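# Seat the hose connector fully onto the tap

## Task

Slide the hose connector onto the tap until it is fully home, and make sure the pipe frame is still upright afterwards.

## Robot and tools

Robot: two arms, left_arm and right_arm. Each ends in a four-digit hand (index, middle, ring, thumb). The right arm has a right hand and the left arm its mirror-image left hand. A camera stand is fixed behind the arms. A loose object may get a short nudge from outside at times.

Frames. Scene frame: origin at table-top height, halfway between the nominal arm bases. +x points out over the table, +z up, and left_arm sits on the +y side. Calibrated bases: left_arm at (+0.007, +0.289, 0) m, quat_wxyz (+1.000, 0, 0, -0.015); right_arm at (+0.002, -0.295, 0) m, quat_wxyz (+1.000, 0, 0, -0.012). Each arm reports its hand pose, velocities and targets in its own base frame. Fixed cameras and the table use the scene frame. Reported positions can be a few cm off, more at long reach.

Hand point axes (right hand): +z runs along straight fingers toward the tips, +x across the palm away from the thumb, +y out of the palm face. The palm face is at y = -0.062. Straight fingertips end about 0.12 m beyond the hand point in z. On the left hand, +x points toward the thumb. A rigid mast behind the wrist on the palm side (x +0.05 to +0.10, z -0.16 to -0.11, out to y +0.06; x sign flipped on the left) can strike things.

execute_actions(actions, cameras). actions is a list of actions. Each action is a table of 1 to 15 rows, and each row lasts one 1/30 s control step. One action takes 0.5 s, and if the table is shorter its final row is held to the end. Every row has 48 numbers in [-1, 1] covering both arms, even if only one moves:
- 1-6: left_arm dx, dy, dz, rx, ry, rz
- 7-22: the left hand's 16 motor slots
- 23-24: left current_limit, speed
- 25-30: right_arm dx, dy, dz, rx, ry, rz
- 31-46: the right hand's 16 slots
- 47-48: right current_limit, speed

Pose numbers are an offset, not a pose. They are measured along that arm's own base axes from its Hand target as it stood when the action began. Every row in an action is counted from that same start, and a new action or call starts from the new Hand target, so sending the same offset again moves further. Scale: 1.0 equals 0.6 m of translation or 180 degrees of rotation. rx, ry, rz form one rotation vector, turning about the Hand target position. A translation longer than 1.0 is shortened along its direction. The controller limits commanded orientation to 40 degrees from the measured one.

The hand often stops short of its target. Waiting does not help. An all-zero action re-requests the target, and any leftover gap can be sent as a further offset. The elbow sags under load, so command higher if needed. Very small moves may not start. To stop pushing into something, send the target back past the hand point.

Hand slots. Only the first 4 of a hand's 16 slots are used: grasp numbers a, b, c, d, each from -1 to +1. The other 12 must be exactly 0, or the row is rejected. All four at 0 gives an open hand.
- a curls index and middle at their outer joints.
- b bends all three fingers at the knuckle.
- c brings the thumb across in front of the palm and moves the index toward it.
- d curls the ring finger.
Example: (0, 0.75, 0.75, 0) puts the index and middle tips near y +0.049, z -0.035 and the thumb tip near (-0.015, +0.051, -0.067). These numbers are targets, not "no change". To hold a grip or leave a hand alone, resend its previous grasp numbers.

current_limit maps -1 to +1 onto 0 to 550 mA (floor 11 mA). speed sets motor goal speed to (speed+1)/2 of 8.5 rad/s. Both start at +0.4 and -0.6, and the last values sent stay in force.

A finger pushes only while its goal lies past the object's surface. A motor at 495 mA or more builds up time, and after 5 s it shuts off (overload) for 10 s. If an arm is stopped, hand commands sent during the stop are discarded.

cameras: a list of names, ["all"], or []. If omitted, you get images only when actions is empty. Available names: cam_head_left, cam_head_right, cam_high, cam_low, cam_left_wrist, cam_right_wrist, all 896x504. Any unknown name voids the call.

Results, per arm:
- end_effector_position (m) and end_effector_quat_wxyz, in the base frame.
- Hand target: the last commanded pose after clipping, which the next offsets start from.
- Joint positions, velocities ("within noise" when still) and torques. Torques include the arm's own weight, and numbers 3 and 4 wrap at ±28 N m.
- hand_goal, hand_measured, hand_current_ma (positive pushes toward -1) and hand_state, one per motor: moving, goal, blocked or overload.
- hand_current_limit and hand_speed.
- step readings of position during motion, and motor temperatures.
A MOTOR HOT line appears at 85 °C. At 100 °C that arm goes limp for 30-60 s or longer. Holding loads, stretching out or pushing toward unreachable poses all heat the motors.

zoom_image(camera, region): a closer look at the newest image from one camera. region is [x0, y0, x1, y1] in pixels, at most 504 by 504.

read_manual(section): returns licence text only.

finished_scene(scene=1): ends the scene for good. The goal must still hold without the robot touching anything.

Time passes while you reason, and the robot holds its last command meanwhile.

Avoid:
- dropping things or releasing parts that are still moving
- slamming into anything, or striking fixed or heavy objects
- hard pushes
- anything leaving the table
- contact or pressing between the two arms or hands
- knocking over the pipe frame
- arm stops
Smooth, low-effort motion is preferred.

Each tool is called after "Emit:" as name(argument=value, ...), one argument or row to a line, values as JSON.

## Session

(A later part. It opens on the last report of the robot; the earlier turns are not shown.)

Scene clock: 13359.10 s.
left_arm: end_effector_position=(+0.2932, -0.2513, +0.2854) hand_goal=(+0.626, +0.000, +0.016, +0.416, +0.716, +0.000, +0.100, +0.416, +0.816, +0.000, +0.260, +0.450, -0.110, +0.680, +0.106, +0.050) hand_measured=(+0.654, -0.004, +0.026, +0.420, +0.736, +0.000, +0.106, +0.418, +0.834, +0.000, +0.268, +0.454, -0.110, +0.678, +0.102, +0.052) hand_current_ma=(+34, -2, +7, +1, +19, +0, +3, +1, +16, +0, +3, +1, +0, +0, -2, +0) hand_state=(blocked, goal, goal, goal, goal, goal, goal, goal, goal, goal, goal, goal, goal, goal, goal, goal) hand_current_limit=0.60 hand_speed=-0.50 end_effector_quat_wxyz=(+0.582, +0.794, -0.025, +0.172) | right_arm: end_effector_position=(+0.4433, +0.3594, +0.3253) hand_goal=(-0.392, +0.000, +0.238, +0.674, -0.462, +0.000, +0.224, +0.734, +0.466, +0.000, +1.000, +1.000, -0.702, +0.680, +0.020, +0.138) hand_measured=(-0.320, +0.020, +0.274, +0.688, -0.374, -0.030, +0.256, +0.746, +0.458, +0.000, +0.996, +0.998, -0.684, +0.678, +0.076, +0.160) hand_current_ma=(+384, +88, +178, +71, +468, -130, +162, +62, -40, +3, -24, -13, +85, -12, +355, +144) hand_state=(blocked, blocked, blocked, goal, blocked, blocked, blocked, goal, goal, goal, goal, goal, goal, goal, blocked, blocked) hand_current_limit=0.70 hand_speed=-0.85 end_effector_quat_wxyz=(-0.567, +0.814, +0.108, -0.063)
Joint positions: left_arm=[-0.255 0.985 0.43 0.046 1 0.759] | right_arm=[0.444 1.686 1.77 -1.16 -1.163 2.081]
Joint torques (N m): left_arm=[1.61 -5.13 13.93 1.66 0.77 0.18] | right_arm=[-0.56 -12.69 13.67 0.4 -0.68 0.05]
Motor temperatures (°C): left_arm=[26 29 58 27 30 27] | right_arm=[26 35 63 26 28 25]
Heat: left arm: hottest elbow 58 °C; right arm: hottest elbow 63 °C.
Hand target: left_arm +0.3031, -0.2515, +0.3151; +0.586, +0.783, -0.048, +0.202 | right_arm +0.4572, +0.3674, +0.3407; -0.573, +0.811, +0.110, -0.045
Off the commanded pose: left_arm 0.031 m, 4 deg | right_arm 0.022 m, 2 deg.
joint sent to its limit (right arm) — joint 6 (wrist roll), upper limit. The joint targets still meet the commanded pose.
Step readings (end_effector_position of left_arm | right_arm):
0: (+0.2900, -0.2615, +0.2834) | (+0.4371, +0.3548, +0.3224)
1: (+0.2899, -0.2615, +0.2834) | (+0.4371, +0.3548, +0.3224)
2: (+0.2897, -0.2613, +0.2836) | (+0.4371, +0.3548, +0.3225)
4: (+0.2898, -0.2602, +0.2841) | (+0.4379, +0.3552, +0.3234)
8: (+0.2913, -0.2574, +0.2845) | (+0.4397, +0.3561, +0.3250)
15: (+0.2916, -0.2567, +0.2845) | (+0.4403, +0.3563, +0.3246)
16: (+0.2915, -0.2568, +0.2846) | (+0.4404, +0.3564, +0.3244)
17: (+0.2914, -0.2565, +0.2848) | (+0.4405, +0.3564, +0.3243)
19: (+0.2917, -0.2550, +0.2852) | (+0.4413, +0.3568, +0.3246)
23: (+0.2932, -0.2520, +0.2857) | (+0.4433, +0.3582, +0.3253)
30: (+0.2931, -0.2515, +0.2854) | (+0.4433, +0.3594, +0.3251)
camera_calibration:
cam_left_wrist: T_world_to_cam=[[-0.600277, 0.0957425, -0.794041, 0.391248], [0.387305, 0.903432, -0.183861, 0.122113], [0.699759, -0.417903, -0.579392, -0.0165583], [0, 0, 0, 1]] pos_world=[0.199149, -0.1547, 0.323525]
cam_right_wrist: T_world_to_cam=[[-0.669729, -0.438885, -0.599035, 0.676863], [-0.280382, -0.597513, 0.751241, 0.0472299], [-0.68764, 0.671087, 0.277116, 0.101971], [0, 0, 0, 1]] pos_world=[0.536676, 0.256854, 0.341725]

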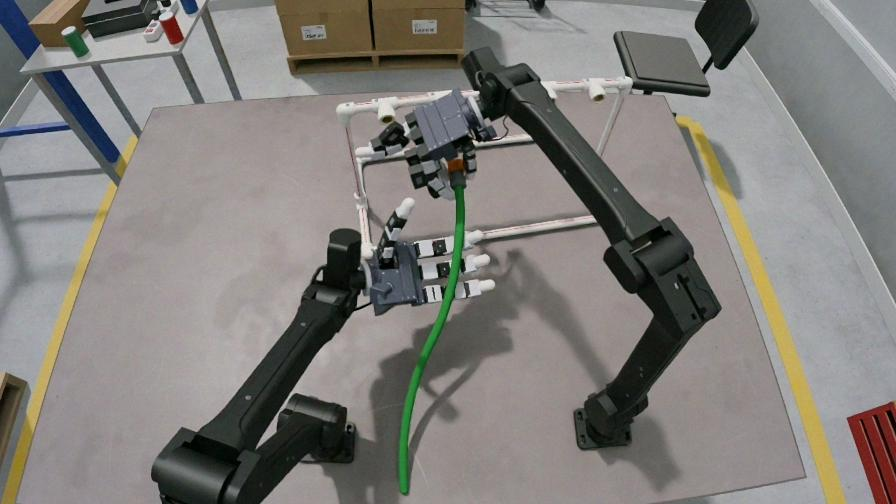

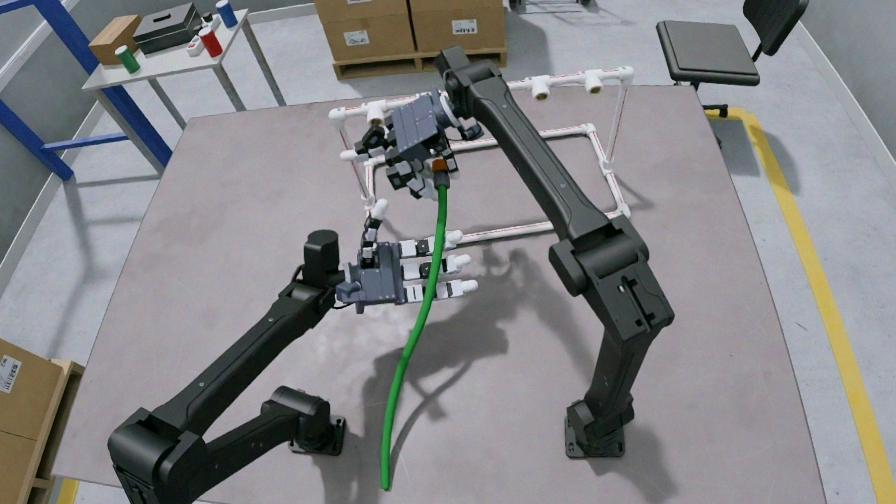

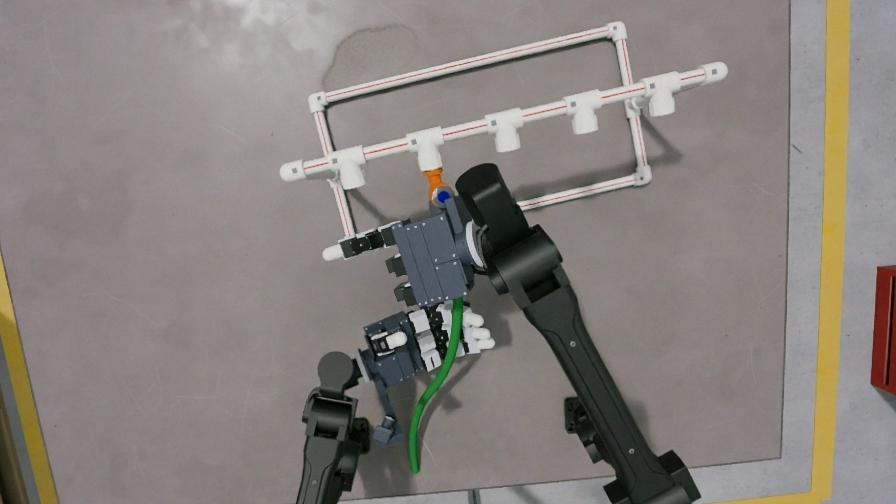

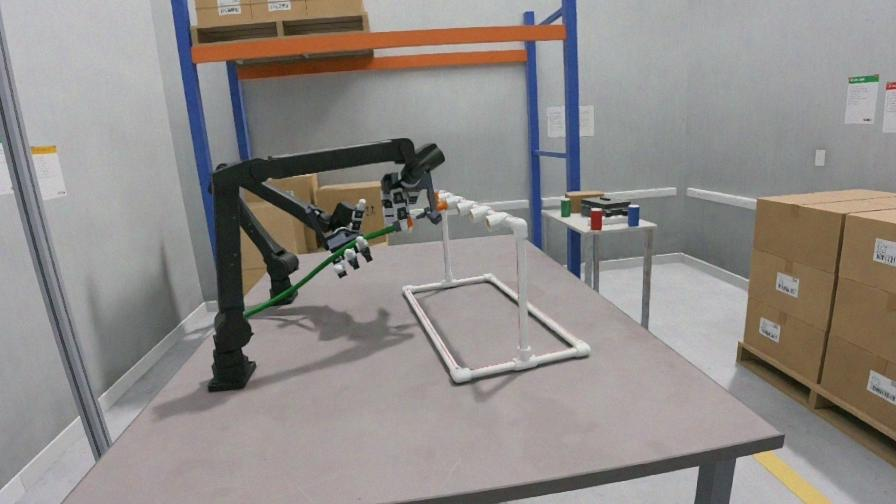

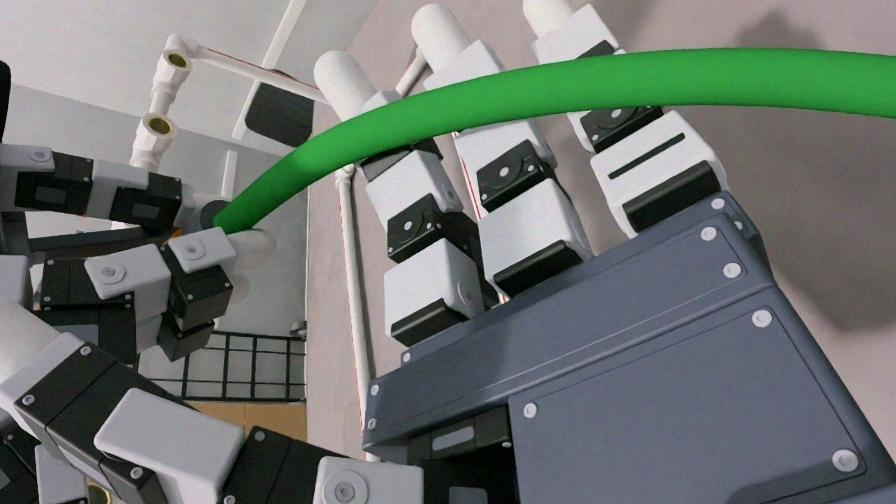

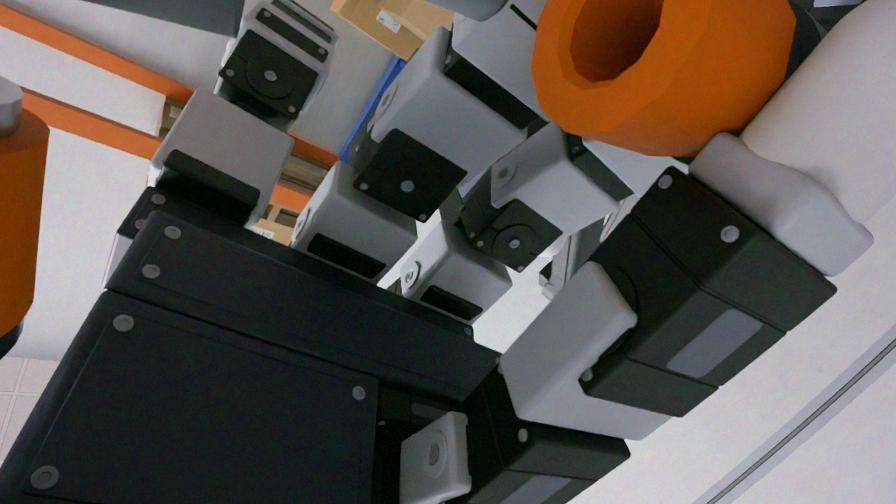

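Emit:
execute_actions(
  actions=[
    [[0,0.008,0,0,0,0,0.3,0,0.5,0.2,0,0,0,0,0,0,0,0,0,0,0,0,0.6,-0.5,-0.002,0.009,0.001,0,0,0,0.15,0.58,0.84,-0.8,0,0,0,0,0,0,0,0,0,0,0,0,0.7,-0.85]],
  ],
  cameras=["cam_low","cam_right_wrist","cam_head_left","cam_head_right"],
)

Emit:
zoom_image(
  camera="cam_low",
  region=[380, 200, 440, 240],
)

Emit:
zoom_image(
  camera="cam_right_wrist",
  region=[400, 0, 700, 100],
)

Scene clock: 13388.27 s.
left_arm: end_effector_position=(+0.2933, -0.2472, +0.2843) hand_goal=(+0.626, +0.000, +0.016, +0.416, +0.716, +0.000, +0.100, +0.416, +0.816, +0.000, +0.260, +0.450, -0.110, +0.680, +0.106, +0.050) hand_measured=(+0.654, -0.004, +0.026, +0.420, +0.736, +0.000, +0.106, +0.418, +0.834, +0.000, +0.268, +0.454, -0.110, +0.678, +0.102, +0.052) hand_current_ma=(+34, -1, +7, +1, +19, +0, +3, +1, +16, +0, +3, +1, +0, +0, -2, +0) hand_state=(blocked, goal, goal, goal, goal, goal, goal, goal, goal, goal, goal, goal, goal, goal, goal, goal) hand_current_limit=0.60 hand_speed=-0.50 end_effector_quat_wxyz=(+0.582, +0.794, -0.026, +0.171) | right_arm: end_effector_position=(+0.4435, +0.3645, +0.3259) hand_goal=(-0.392, +0.000, +0.238, +0.674, -0.462, +0.000, +0.224, +0.734, +0.466, +0.000, +1.000, +1.000, -0.702, +0.680, +0.020, +0.138) hand_measured=(-0.320, +0.020, +0.274, +0.688, -0.374, -0.030, +0.256, +0.746, +0.458, +0.000, +0.996, +0.998, -0.684, +0.678, +0.076, +0.160) hand_current_ma=(+384, +88, +178, +71, +468, -130, +162, +62, -40, +3, -24, -13, +85, -12, +355, +144) hand_state=(blocked, blocked, blocked, goal, blocked, blocked, blocked, goal, goal, goal, goal, goal, goal, goal, blocked, blocked) hand_current_limit=0.70 hand_speed=-0.85 end_effector_quat_wxyz=(-0.566, +0.814, +0.112, -0.063)
Joint positions: left_arm=[-0.238 0.985 0.43 0.03 1.017 0.776] | right_arm=[0.453 1.694 1.783 -1.162 -1.16 2.081]
Joint torques (N m): left_arm=[1.44 -5.54 13.87 1.31 0.73 0.2] | right_arm=[-0.44 -12.81 13.68 0.29 -0.67 0.05]
Motor temperatures (°C): left_arm=[26 29 58 27 30 27] | right_arm=[26 35 63 26 27 25]
Heat: left arm: hottest elbow 58 °C; right arm: hottest elbow 63 °C.
Hand target: left_arm +0.3031, -0.2468, +0.3151; +0.586, +0.783, -0.048, +0.202 | right_arm +0.4559, +0.3728, +0.3413; -0.573, +0.811, +0.110, -0.045
Off the commanded pose: left_arm 0.032 m, 5 deg | right_arm 0.021 m, 2 deg.
joint sent to its limit (right arm) — joint 6 (wrist roll), upper limit. The joint targets still meet the commanded pose.
Step readings (end_effector_position of left_arm | right_arm):
0: (+0.2932, -0.2513, +0.2854) | (+0.4433, +0.3594, +0.3253)
1: (+0.2931, -0.2513, +0.2854) | (+0.4433, +0.3594, +0.3253)
2: (+0.2928, -0.2512, +0.2854) | (+0.4433, +0.3596, +0.3252)
4: (+0.2927, -0.2500, +0.2853) | (+0.4435, +0.3604, +0.3257)
8: (+0.2935, -0.2477, +0.2848) | (+0.4436, +0.3633, +0.3261)
15: (+0.2934, -0.2471, +0.2844) | (+0.4435, +0.3645, +0.3260)
camera_calibration:
cam_right_wrist: T_world_to_cam=[[-0.663974, -0.444349, -0.601409, 0.679837], [-0.27919, -0.598803, 0.750659, 0.050022], [-0.69368, 0.666325, 0.273532, 0.104133], [0, 0, 0, 1]] pos_world=[0.537595, 0.262652, 0.342827]
Images, in order (width x height): cam_head_left 896x504, cam_head_right 896x504, cam_low 896x504, cam_right_wrist 896x504.

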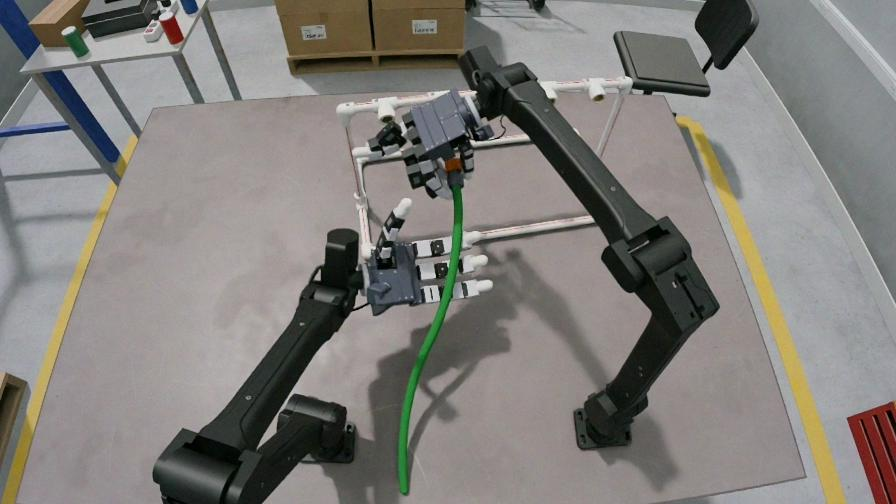

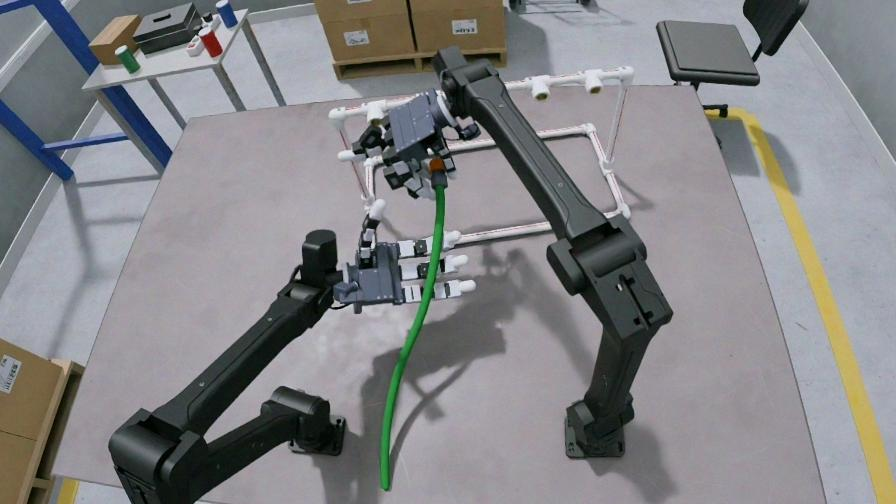

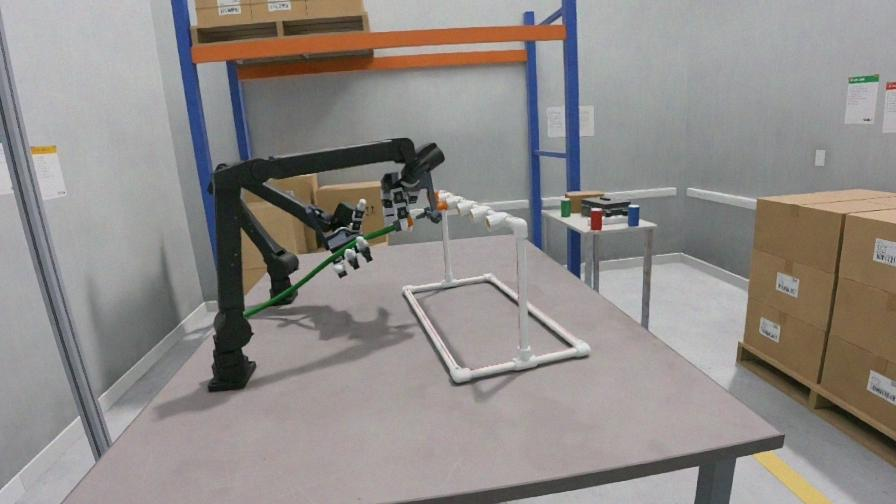

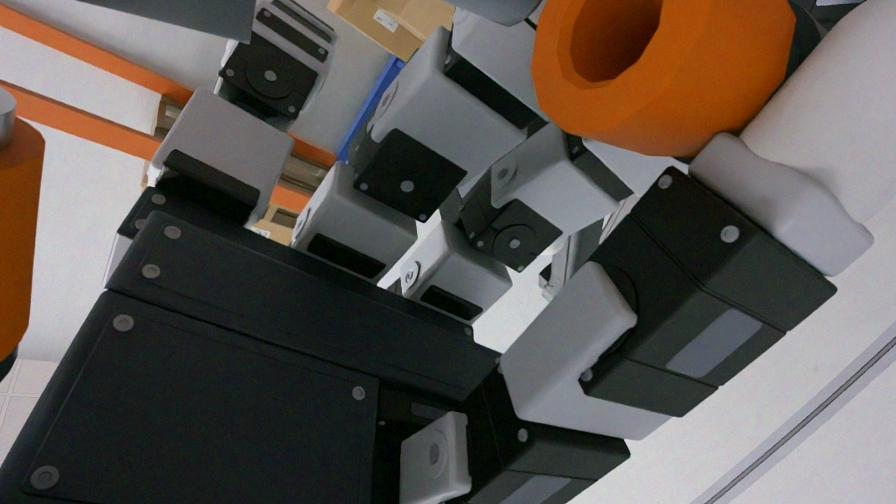

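Scaled by 8.400.

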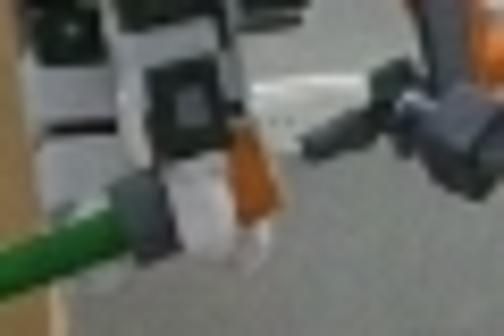

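Scaled by 1.680.

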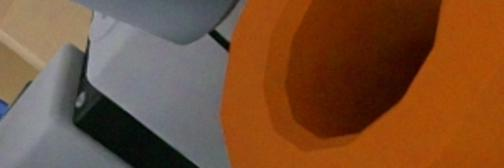

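Emit:
zoom_image(
  camera="cam_head_left",
  region=[420, 130, 500, 220],
)

Emit:
zoom_image(
  camera="cam_head_right",
  region=[400, 130, 480, 220],
)

Scaled by 5.600.

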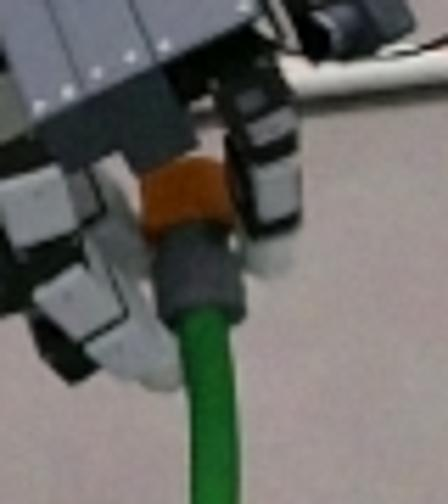

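Scaled by 5.600.

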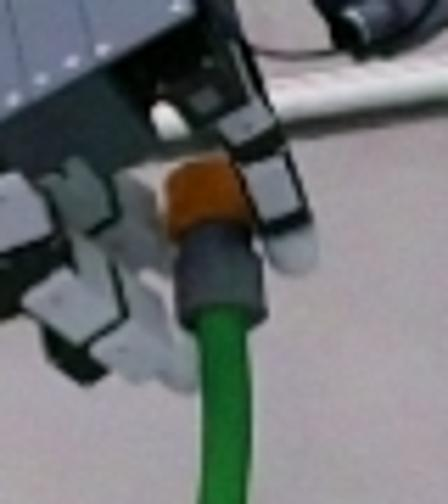

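Emit:
execute_actions(
  actions=[
    [[0.008,-0.01,0.012,0,0,0,0.3,0,0.5,0.2,0,0,0,0,0,0,0,0,0,0,0,0,0.6,-0.5,0.0125,0.0005,0.0045,0,0,0,0.15,0.58,0.84,-0.8,0,0,0,0,0,0,0,0,0,0,0,0,0.7,-0.85]],
  ],
  cameras=["cam_low","cam_right_wrist","cam_head_left","cam_head_right","cam_high"],
)

Emit:
zoom_image(
  camera="cam_low",
  region=[380, 200, 440, 240],
)

Emit:
zoom_image(
  camera="cam_right_wrist",
  region=[400, 0, 700, 100],
)

Emit:
zoom_image(
  camera="cam_head_left",
  region=[420, 130, 500, 220],
)

Scene clock: 13418.13 s.
left_arm: end_effector_position=(+0.2950, -0.2472, +0.2845) hand_goal=(+0.626, +0.000, +0.016, +0.416, +0.716, +0.000, +0.100, +0.416, +0.816, +0.000, +0.260, +0.450, -0.110, +0.680, +0.106, +0.050) hand_measured=(+0.654, -0.004, +0.026, +0.420, +0.736, +0.000, +0.106, +0.418, +0.834, +0.000, +0.268, +0.454, -0.110, +0.678, +0.102, +0.052) hand_current_ma=(+34, -1, +7, +1, +19, +0, +3, +1, +16, +0, +3, +1, +0, +0, -2, +0) hand_state=(blocked, goal, goal, goal, goal, goal, goal, goal, goal, goal, goal, goal, goal, goal, goal, goal) hand_current_limit=0.60 hand_speed=-0.50 end_effector_quat_wxyz=(+0.580, +0.796, -0.024, +0.172) | right_arm: end_effector_position=(+0.4495, +0.3673, +0.3291) hand_goal=(-0.392, +0.000, +0.238, +0.674, -0.462, +0.000, +0.224, +0.734, +0.466, +0.000, +1.000, +1.000, -0.702, +0.680, +0.020, +0.138) hand_measured=(-0.320, +0.022, +0.274, +0.688, -0.374, -0.030, +0.256, +0.746, +0.458, +0.000, +0.996, +0.998, -0.686, +0.678, +0.076, +0.160) hand_current_ma=(+384, +94, +178, +71, +468, -130, +162, +62, -40, +3, -24, -13, +76, -12, +355, +144) hand_state=(blocked, blocked, blocked, goal, blocked, blocked, blocked, goal, goal, goal, goal, goal, goal, goal, blocked, blocked) hand_current_limit=0.70 hand_speed=-0.85 end_effector_quat_wxyz=(-0.566, +0.814, +0.112, -0.063)
Joint positions: left_arm=[-0.238 0.985 0.434 0.023 1.011 0.776] | right_arm=[0.453 1.712 1.815 -1.175 -1.16 2.081]
Joint torques (N m): left_arm=[0.56 -5.25 15.32 1.61 0.48 0.04] | right_arm=[-0.79 -13.1 13.71 0.35 -0.76 0.05]
Motor temperatures (°C): left_arm=[26 29 58 27 30 27] | right_arm=[26 34 65 26 27 25]
Heat: left arm: hottest elbow 58 °C; right arm: hottest elbow 65 °C.
Hand target: left_arm +0.3079, -0.2528, +0.3224; +0.586, +0.783, -0.048, +0.202 | right_arm +0.4634, +0.3731, +0.3441; -0.573, +0.811, +0.110, -0.045
Off the commanded pose: left_arm 0.040 m, 5 deg | right_arm 0.021 m, 2 deg.
joint sent to its limit (right arm) — joint 6 (wrist roll), upper limit. The joint targets still meet the commanded pose.
Step readings (end_effector_position of left_arm | right_arm):
0: (+0.2933, -0.2472, +0.2843) | (+0.4435, +0.3645, +0.3259)
1: (+0.2933, -0.2472, +0.2843) | (+0.4435, +0.3645, +0.3259)
2: (+0.2933, -0.2472, +0.2842) | (+0.4436, +0.3645, +0.3261)
4: (+0.2935, -0.2471, +0.2838) | (+0.4447, +0.3651, +0.3270)
8: (+0.2940, -0.2471, +0.2832) | (+0.4481, +0.3667, +0.3286)
15: (+0.2949, -0.2472, +0.2846) | (+0.4495, +0.3673, +0.3290)
camera_calibration:
cam_right_wrist: T_world_to_cam=[[-0.663535, -0.444207, -0.601998, 0.686801], [-0.280186, -0.59855, 0.750489, 0.0513134], [-0.693699, 0.666647, 0.272698, 0.105668], [0, 0, 0, 1]] pos_world=[0.543395, 0.265352, 0.346127]
Images, in order (width x height): cam_head_left 896x504, cam_head_right 896x504, cam_high 896x504, cam_low 896x504, cam_right_wrist 896x504.

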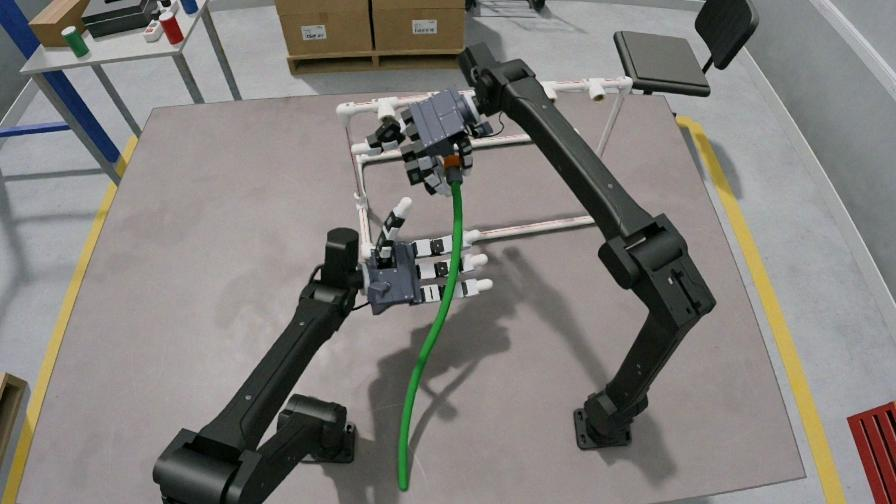

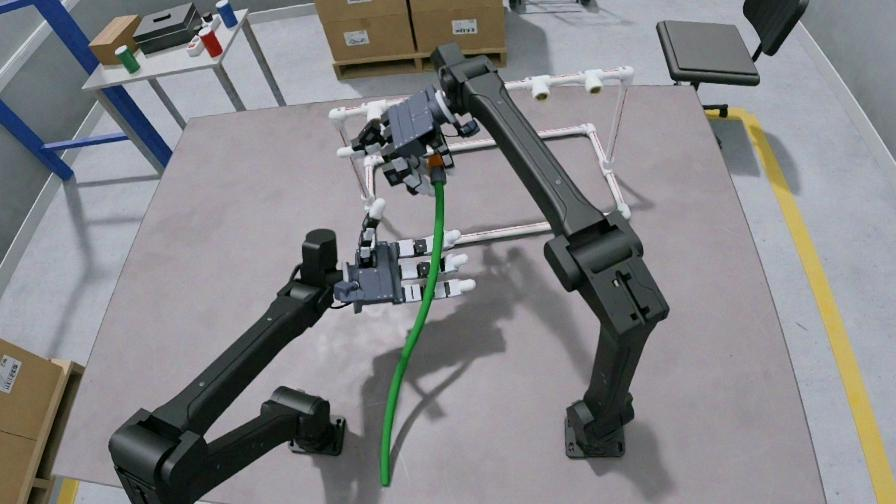

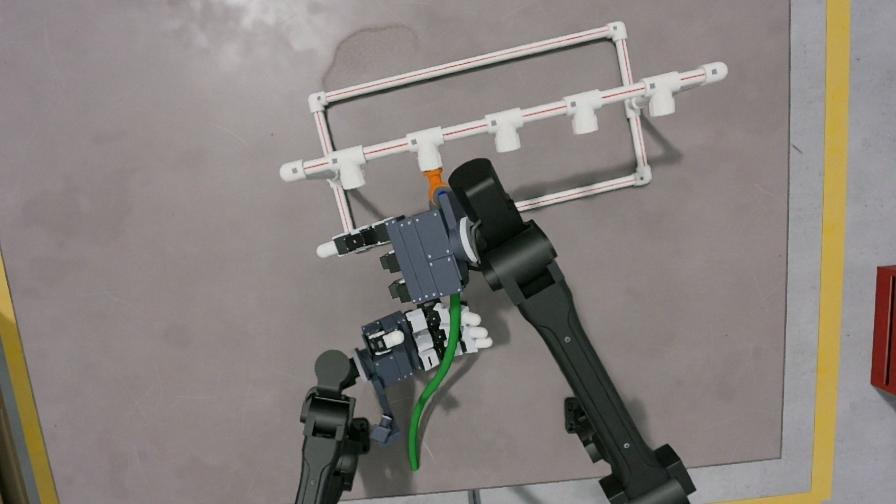

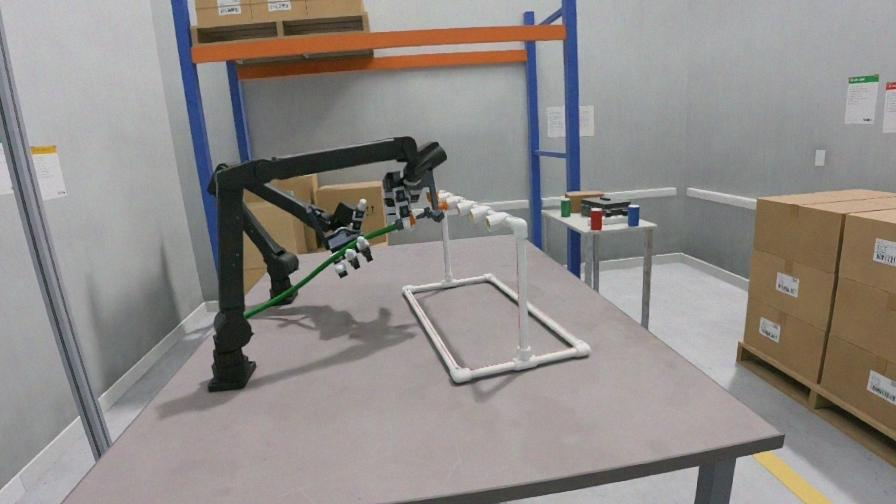

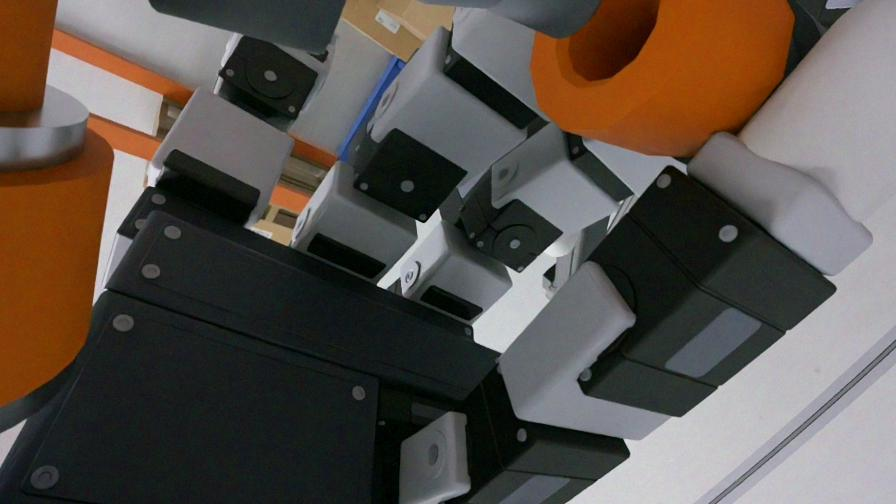

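Scaled by 8.400.

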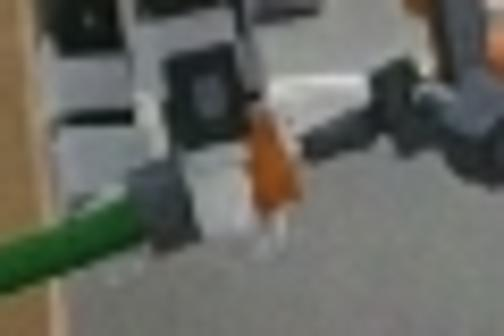

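Scaled by 1.680.

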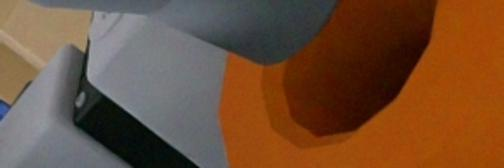

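Scaled by 5.600.

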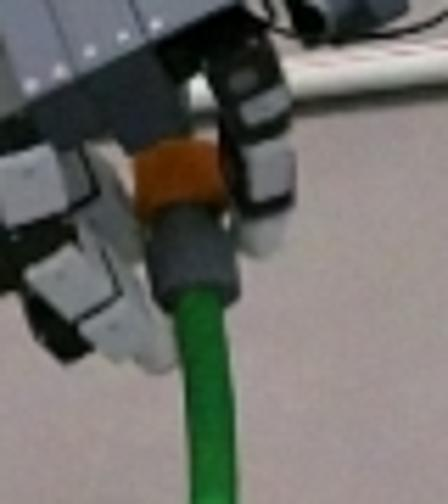

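Emit:
execute_actions(
  actions=[
    [[0,0,0,0,0,0,0.3,0,0.5,0.2,0,0,0,0,0,0,0,0,0,0,0,0,0.6,-0.5,0.004,0.0005,-0.006,0,0,0,0.15,0.58,0.84,-0.8,0,0,0,0,0,0,0,0,0,0,0,0,0.7,-0.85]],
  ],
  cameras=["cam_low","cam_right_wrist","cam_head_left"],
)

Emit:
zoom_image(
  camera="cam_low",
  region=[380, 200, 440, 240],
)

Emit:
zoom_image(
  camera="cam_right_wrist",
  region=[400, 0, 700, 100],
)

Scene clock: 13431.13 s.
left_arm: end_effector_position=(+0.2951, -0.2472, +0.2845) hand_goal=(+0.626, +0.000, +0.016, +0.416, +0.716, +0.000, +0.100, +0.416, +0.816, +0.000, +0.260, +0.450, -0.110, +0.680, +0.106, +0.050) hand_measured=(+0.654, -0.004, +0.026, +0.420, +0.736, +0.000, +0.106, +0.418, +0.834, +0.000, +0.268, +0.454, -0.110, +0.678, +0.102, +0.052) hand_current_ma=(+34, -1, +7, +1, +19, +0, +3, +1, +16, +0, +3, +1, +0, +0, -2, +0) hand_state=(blocked, goal, goal, goal, goal, goal, goal, goal, goal, goal, goal, goal, goal, goal, goal, goal) hand_current_limit=0.60 hand_speed=-0.50 end_effector_quat_wxyz=(+0.580, +0.796, -0.023, +0.172) | right_arm: end_effector_position=(+0.4499, +0.3675, +0.3278) hand_goal=(-0.392, +0.000, +0.238, +0.674, -0.462, +0.000, +0.224, +0.734, +0.466, +0.000, +1.000, +1.000, -0.702, +0.680, +0.020, +0.138) hand_measured=(-0.320, +0.022, +0.274, +0.688, -0.374, -0.030, +0.256, +0.746, +0.458, +0.000, +0.996, +0.998, -0.686, +0.678, +0.076, +0.160) hand_current_ma=(+384, +94, +178, +71, +468, -130, +162, +62, -40, +3, -24, -13, +76, -12, +355, +144) hand_state=(blocked, blocked, blocked, goal, blocked, blocked, blocked, goal, goal, goal, goal, goal, goal, goal, blocked, blocked) hand_current_limit=0.70 hand_speed=-0.85 end_effector_quat_wxyz=(-0.566, +0.814, +0.111, -0.064)
Joint positions: left_arm=[-0.238 0.985 0.434 0.023 1.01 0.776] | right_arm=[0.453 1.715 1.815 -1.175 -1.16 2.081]
Joint torques (N m): left_arm=[-0.03 -5.07 15.42 1.54 0.52 0.04] | right_arm=[-0.97 -12.86 13.44 0.58 -0.77 0.05]
Motor temperatures (°C): left_arm=[26 29 57 27 30 27] | right_arm=[26 34 64 26 27 25]
Heat: left arm: hottest elbow 57 °C; right arm: hottest elbow 64 °C.
Hand target: left_arm +0.3079, -0.2528, +0.3224; +0.586, +0.783, -0.048, +0.202 | right_arm +0.4659, +0.3735, +0.3403; -0.573, +0.811, +0.110, -0.045
Off the commanded pose: left_arm 0.040 m, 5 deg | right_arm 0.021 m, 2 deg.
joint sent to its limit (right arm) — joint 6 (wrist roll), upper limit. The joint targets still meet the commanded pose.
Step readings (end_effector_position of left_arm | right_arm):
0: (+0.2950, -0.2472, +0.2845) | (+0.4495, +0.3673, +0.3291)
1: (+0.2950, -0.2472, +0.2845) | (+0.4495, +0.3673, +0.3291)
2: (+0.2950, -0.2472, +0.2845) | (+0.4495, +0.3673, +0.3288)
4: (+0.2950, -0.2472, +0.2845) | (+0.4496, +0.3673, +0.3286)
8: (+0.2950, -0.2472, +0.2845) | (+0.4497, +0.3674, +0.3282)
15: (+0.2951, -0.2472, +0.2845) | (+0.4499, +0.3675, +0.3278)
camera_calibration:
cam_right_wrist: T_world_to_cam=[[-0.664733, -0.444813, -0.600227, 0.686579], [-0.278671, -0.59781, 0.751642, 0.0512032], [-0.693162, 0.666906, 0.273428, 0.10565], [0, 0, 0, 1]] pos_world=[0.543893, 0.265551, 0.344729]
Images, in order (width x height): cam_head_left 896x504, cam_low 896x504, cam_right_wrist 896x504.

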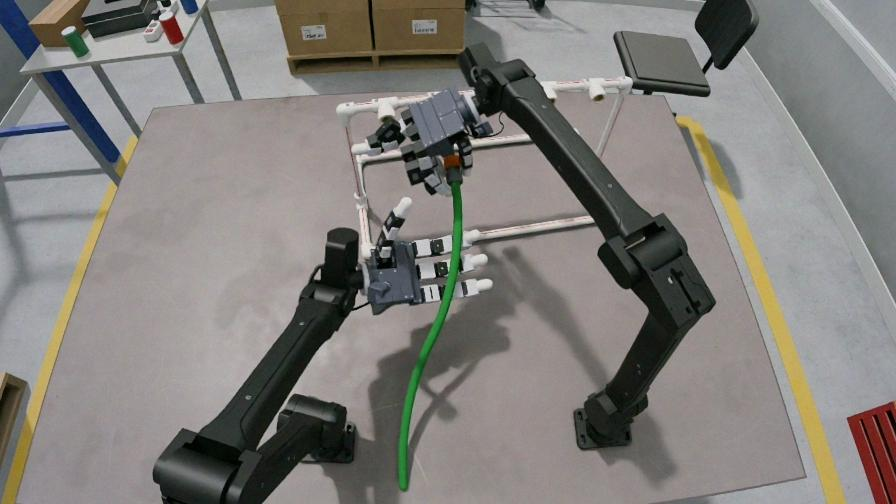

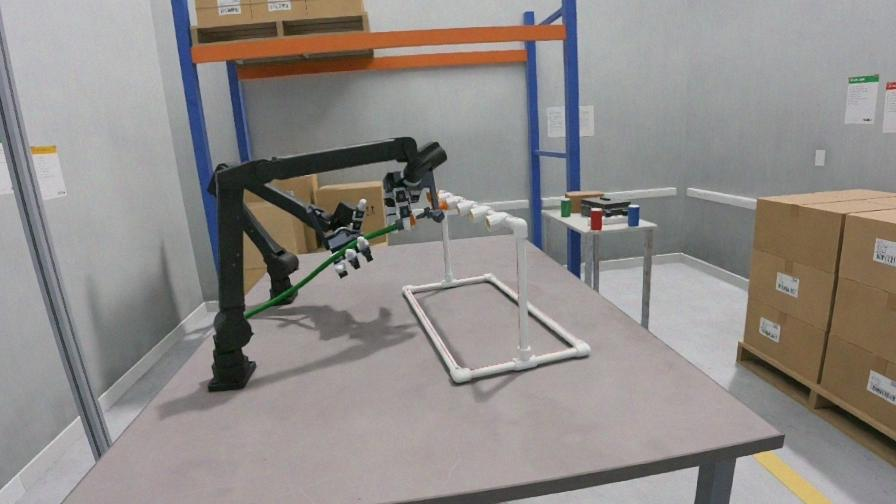

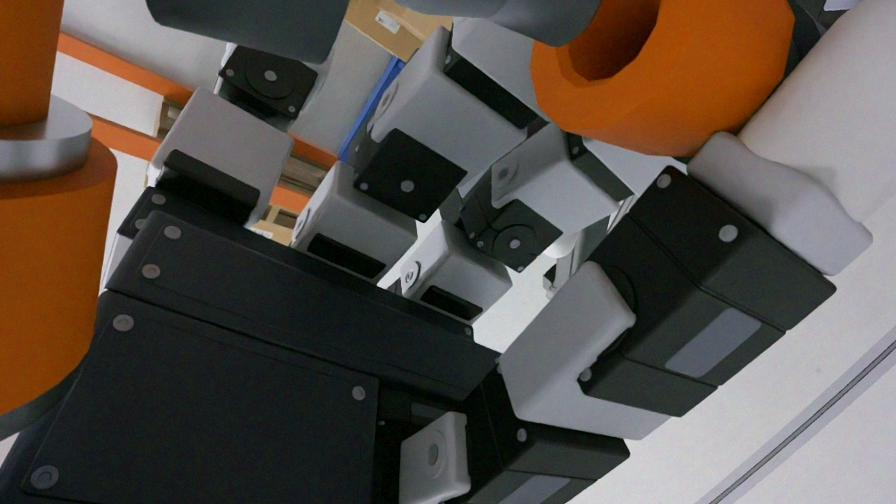

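Scaled by 8.400.

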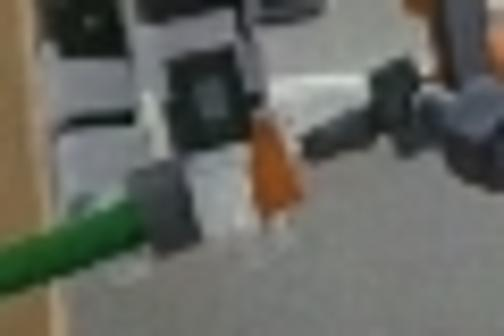

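Scaled by 1.680.

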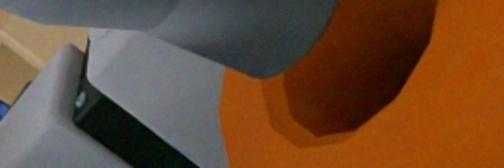

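Emit:
execute_actions(
  actions=[
    [[0.004,0,0.004,0,0,0,0.3,0,0.5,0.2,0,0,0,0,0,0,0,0,0,0,0,0,0.6,-0.5,0.0125,0.0015,0.003,0,0,0,0.15,0.58,0.84,-0.8,0,0,0,0,0,0,0,0,0,0,0,0,0.7,-0.85]],
  ],
  cameras=["cam_low","cam_right_wrist","cam_head_left","cam_high"],
)

Emit:
zoom_image(
  camera="cam_low",
  region=[380, 200, 440, 240],
)

Emit:
zoom_image(
  camera="cam_right_wrist",
  region=[400, 0, 700, 100],
)

Scene clock: 13445.73 s.
left_arm: end_effector_position=(+0.2970, -0.2476, +0.2876) hand_goal=(+0.626, +0.000, +0.016, +0.416, +0.716, +0.000, +0.100, +0.416, +0.816, +0.000, +0.260, +0.450, -0.110, +0.680, +0.106, +0.050) hand_measured=(+0.654, -0.004, +0.026, +0.420, +0.736, +0.000, +0.106, +0.418, +0.834, +0.000, +0.268, +0.454, -0.110, +0.678, +0.102, +0.052) hand_current_ma=(+34, -1, +7, +1, +19, +0, +3, +1, +16, +0, +3, +1, +0, +0, -2, +0) hand_state=(blocked, goal, goal, goal, goal, goal, goal, goal, goal, goal, goal, goal, goal, goal, goal, goal) hand_current_limit=0.60 hand_speed=-0.50 end_effector_quat_wxyz=(+0.580, +0.796, -0.023, +0.173) | right_arm: end_effector_position=(+0.4563, +0.3706, +0.3290) hand_goal=(-0.392, +0.000, +0.238, +0.674, -0.462, +0.000, +0.224, +0.734, +0.466, +0.000, +1.000, +1.000, -0.702, +0.680, +0.020, +0.138) hand_measured=(-0.320, +0.024, +0.274, +0.688, -0.374, -0.030, +0.256, +0.746, +0.458, +0.000, +0.996, +0.998, -0.688, +0.678, +0.076, +0.160) hand_current_ma=(+384, +100, +178, +71, +468, -130, +162, +62, -40, +3, -24, -13, +70, -12, +355, +144) hand_state=(blocked, blocked, blocked, goal, blocked, blocked, blocked, goal, goal, goal, goal, goal, goal, goal, blocked, blocked) hand_current_limit=0.70 hand_speed=-0.85 end_effector_quat_wxyz=(-0.566, +0.814, +0.112, -0.063)
Joint positions: left_arm=[-0.238 0.985 0.443 0.015 1.009 0.776] | right_arm=[0.453 1.734 1.844 -1.181 -1.16 2.081]
Joint torques (N m): left_arm=[0.44 -4.84 15.43 1.7 0.6 0.07] | right_arm=[-1.2 -13.04 13.59 0.5 -0.81 0.05]
Motor temperatures (°C): left_arm=[26 29 57 27 30 26] | right_arm=[26 35 64 26 27 25]
Heat: left arm: hottest elbow 57 °C; right arm: hottest elbow 64 °C.
Hand target: left_arm +0.3103, -0.2528, +0.3248; +0.586, +0.783, -0.048, +0.202 | right_arm +0.4733, +0.3743, +0.3421; -0.573, +0.811, +0.110, -0.045
Off the commanded pose: left_arm 0.040 m, 5 deg | right_arm 0.022 m, 2 deg.
joint sent to its limit (right arm) — joint 6 (wrist roll), upper limit. The joint targets still meet the commanded pose.
Step readings (end_effector_position of left_arm | right_arm):
0: (+0.2951, -0.2472, +0.2845) | (+0.4499, +0.3675, +0.3278)
1: (+0.2951, -0.2472, +0.2845) | (+0.4499, +0.3675, +0.3278)
2: (+0.2951, -0.2472, +0.2844) | (+0.4501, +0.3676, +0.3281)
4: (+0.2954, -0.2473, +0.2849) | (+0.4518, +0.3684, +0.3285)
8: (+0.2967, -0.2476, +0.2872) | (+0.4555, +0.3702, +0.3290)
15: (+0.2970, -0.2476, +0.2876) | (+0.4563, +0.3706, +0.3291)
camera_calibration:
cam_right_wrist: T_world_to_cam=[[-0.66326, -0.444117, -0.602367, 0.692671], [-0.2805, -0.598689, 0.750261, 0.0555588], [-0.693835, 0.666582, 0.272511, 0.10837], [0, 0, 0, 1]] pos_world=[0.550196, 0.268652, 0.346027]
Images, in order (width x height): cam_head_left 896x504, cam_high 896x504, cam_low 896x504, cam_right_wrist 896x504.

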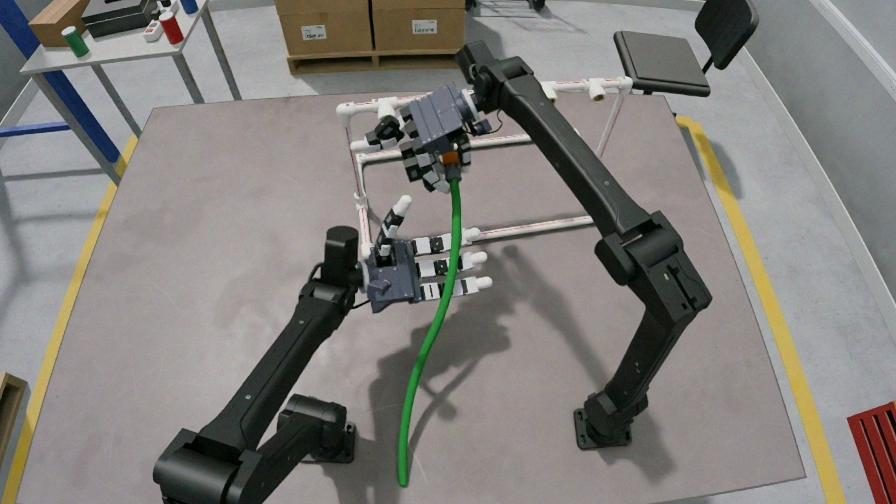

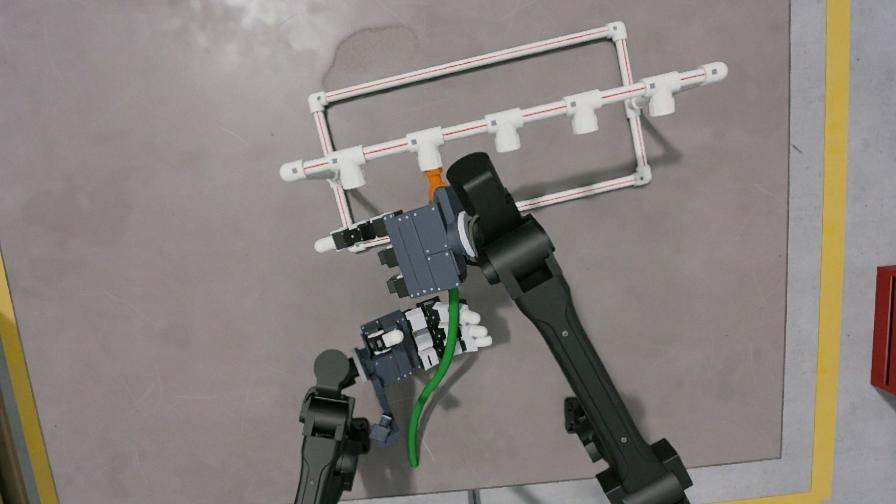

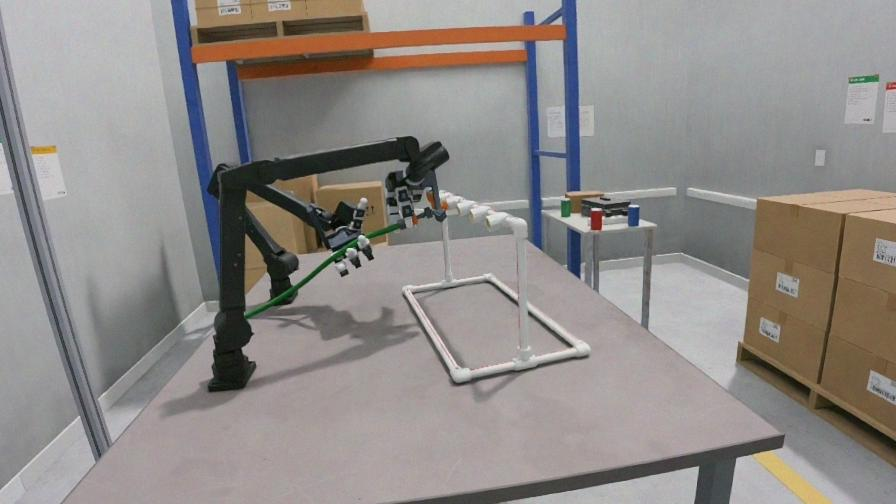

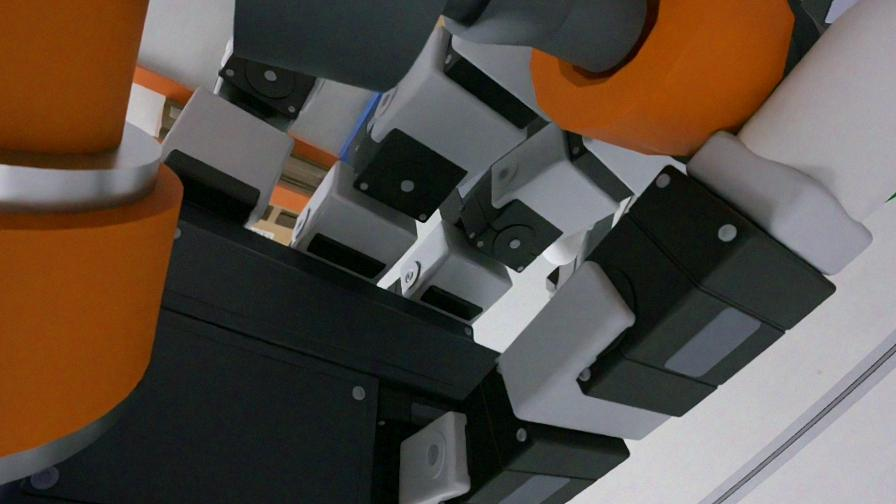

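Scaled by 8.400.

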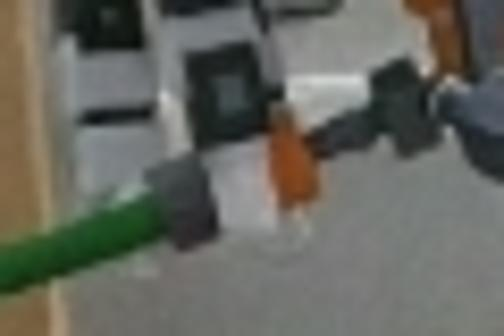

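Scaled by 1.680.

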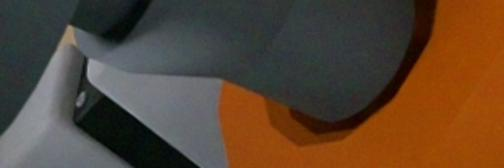

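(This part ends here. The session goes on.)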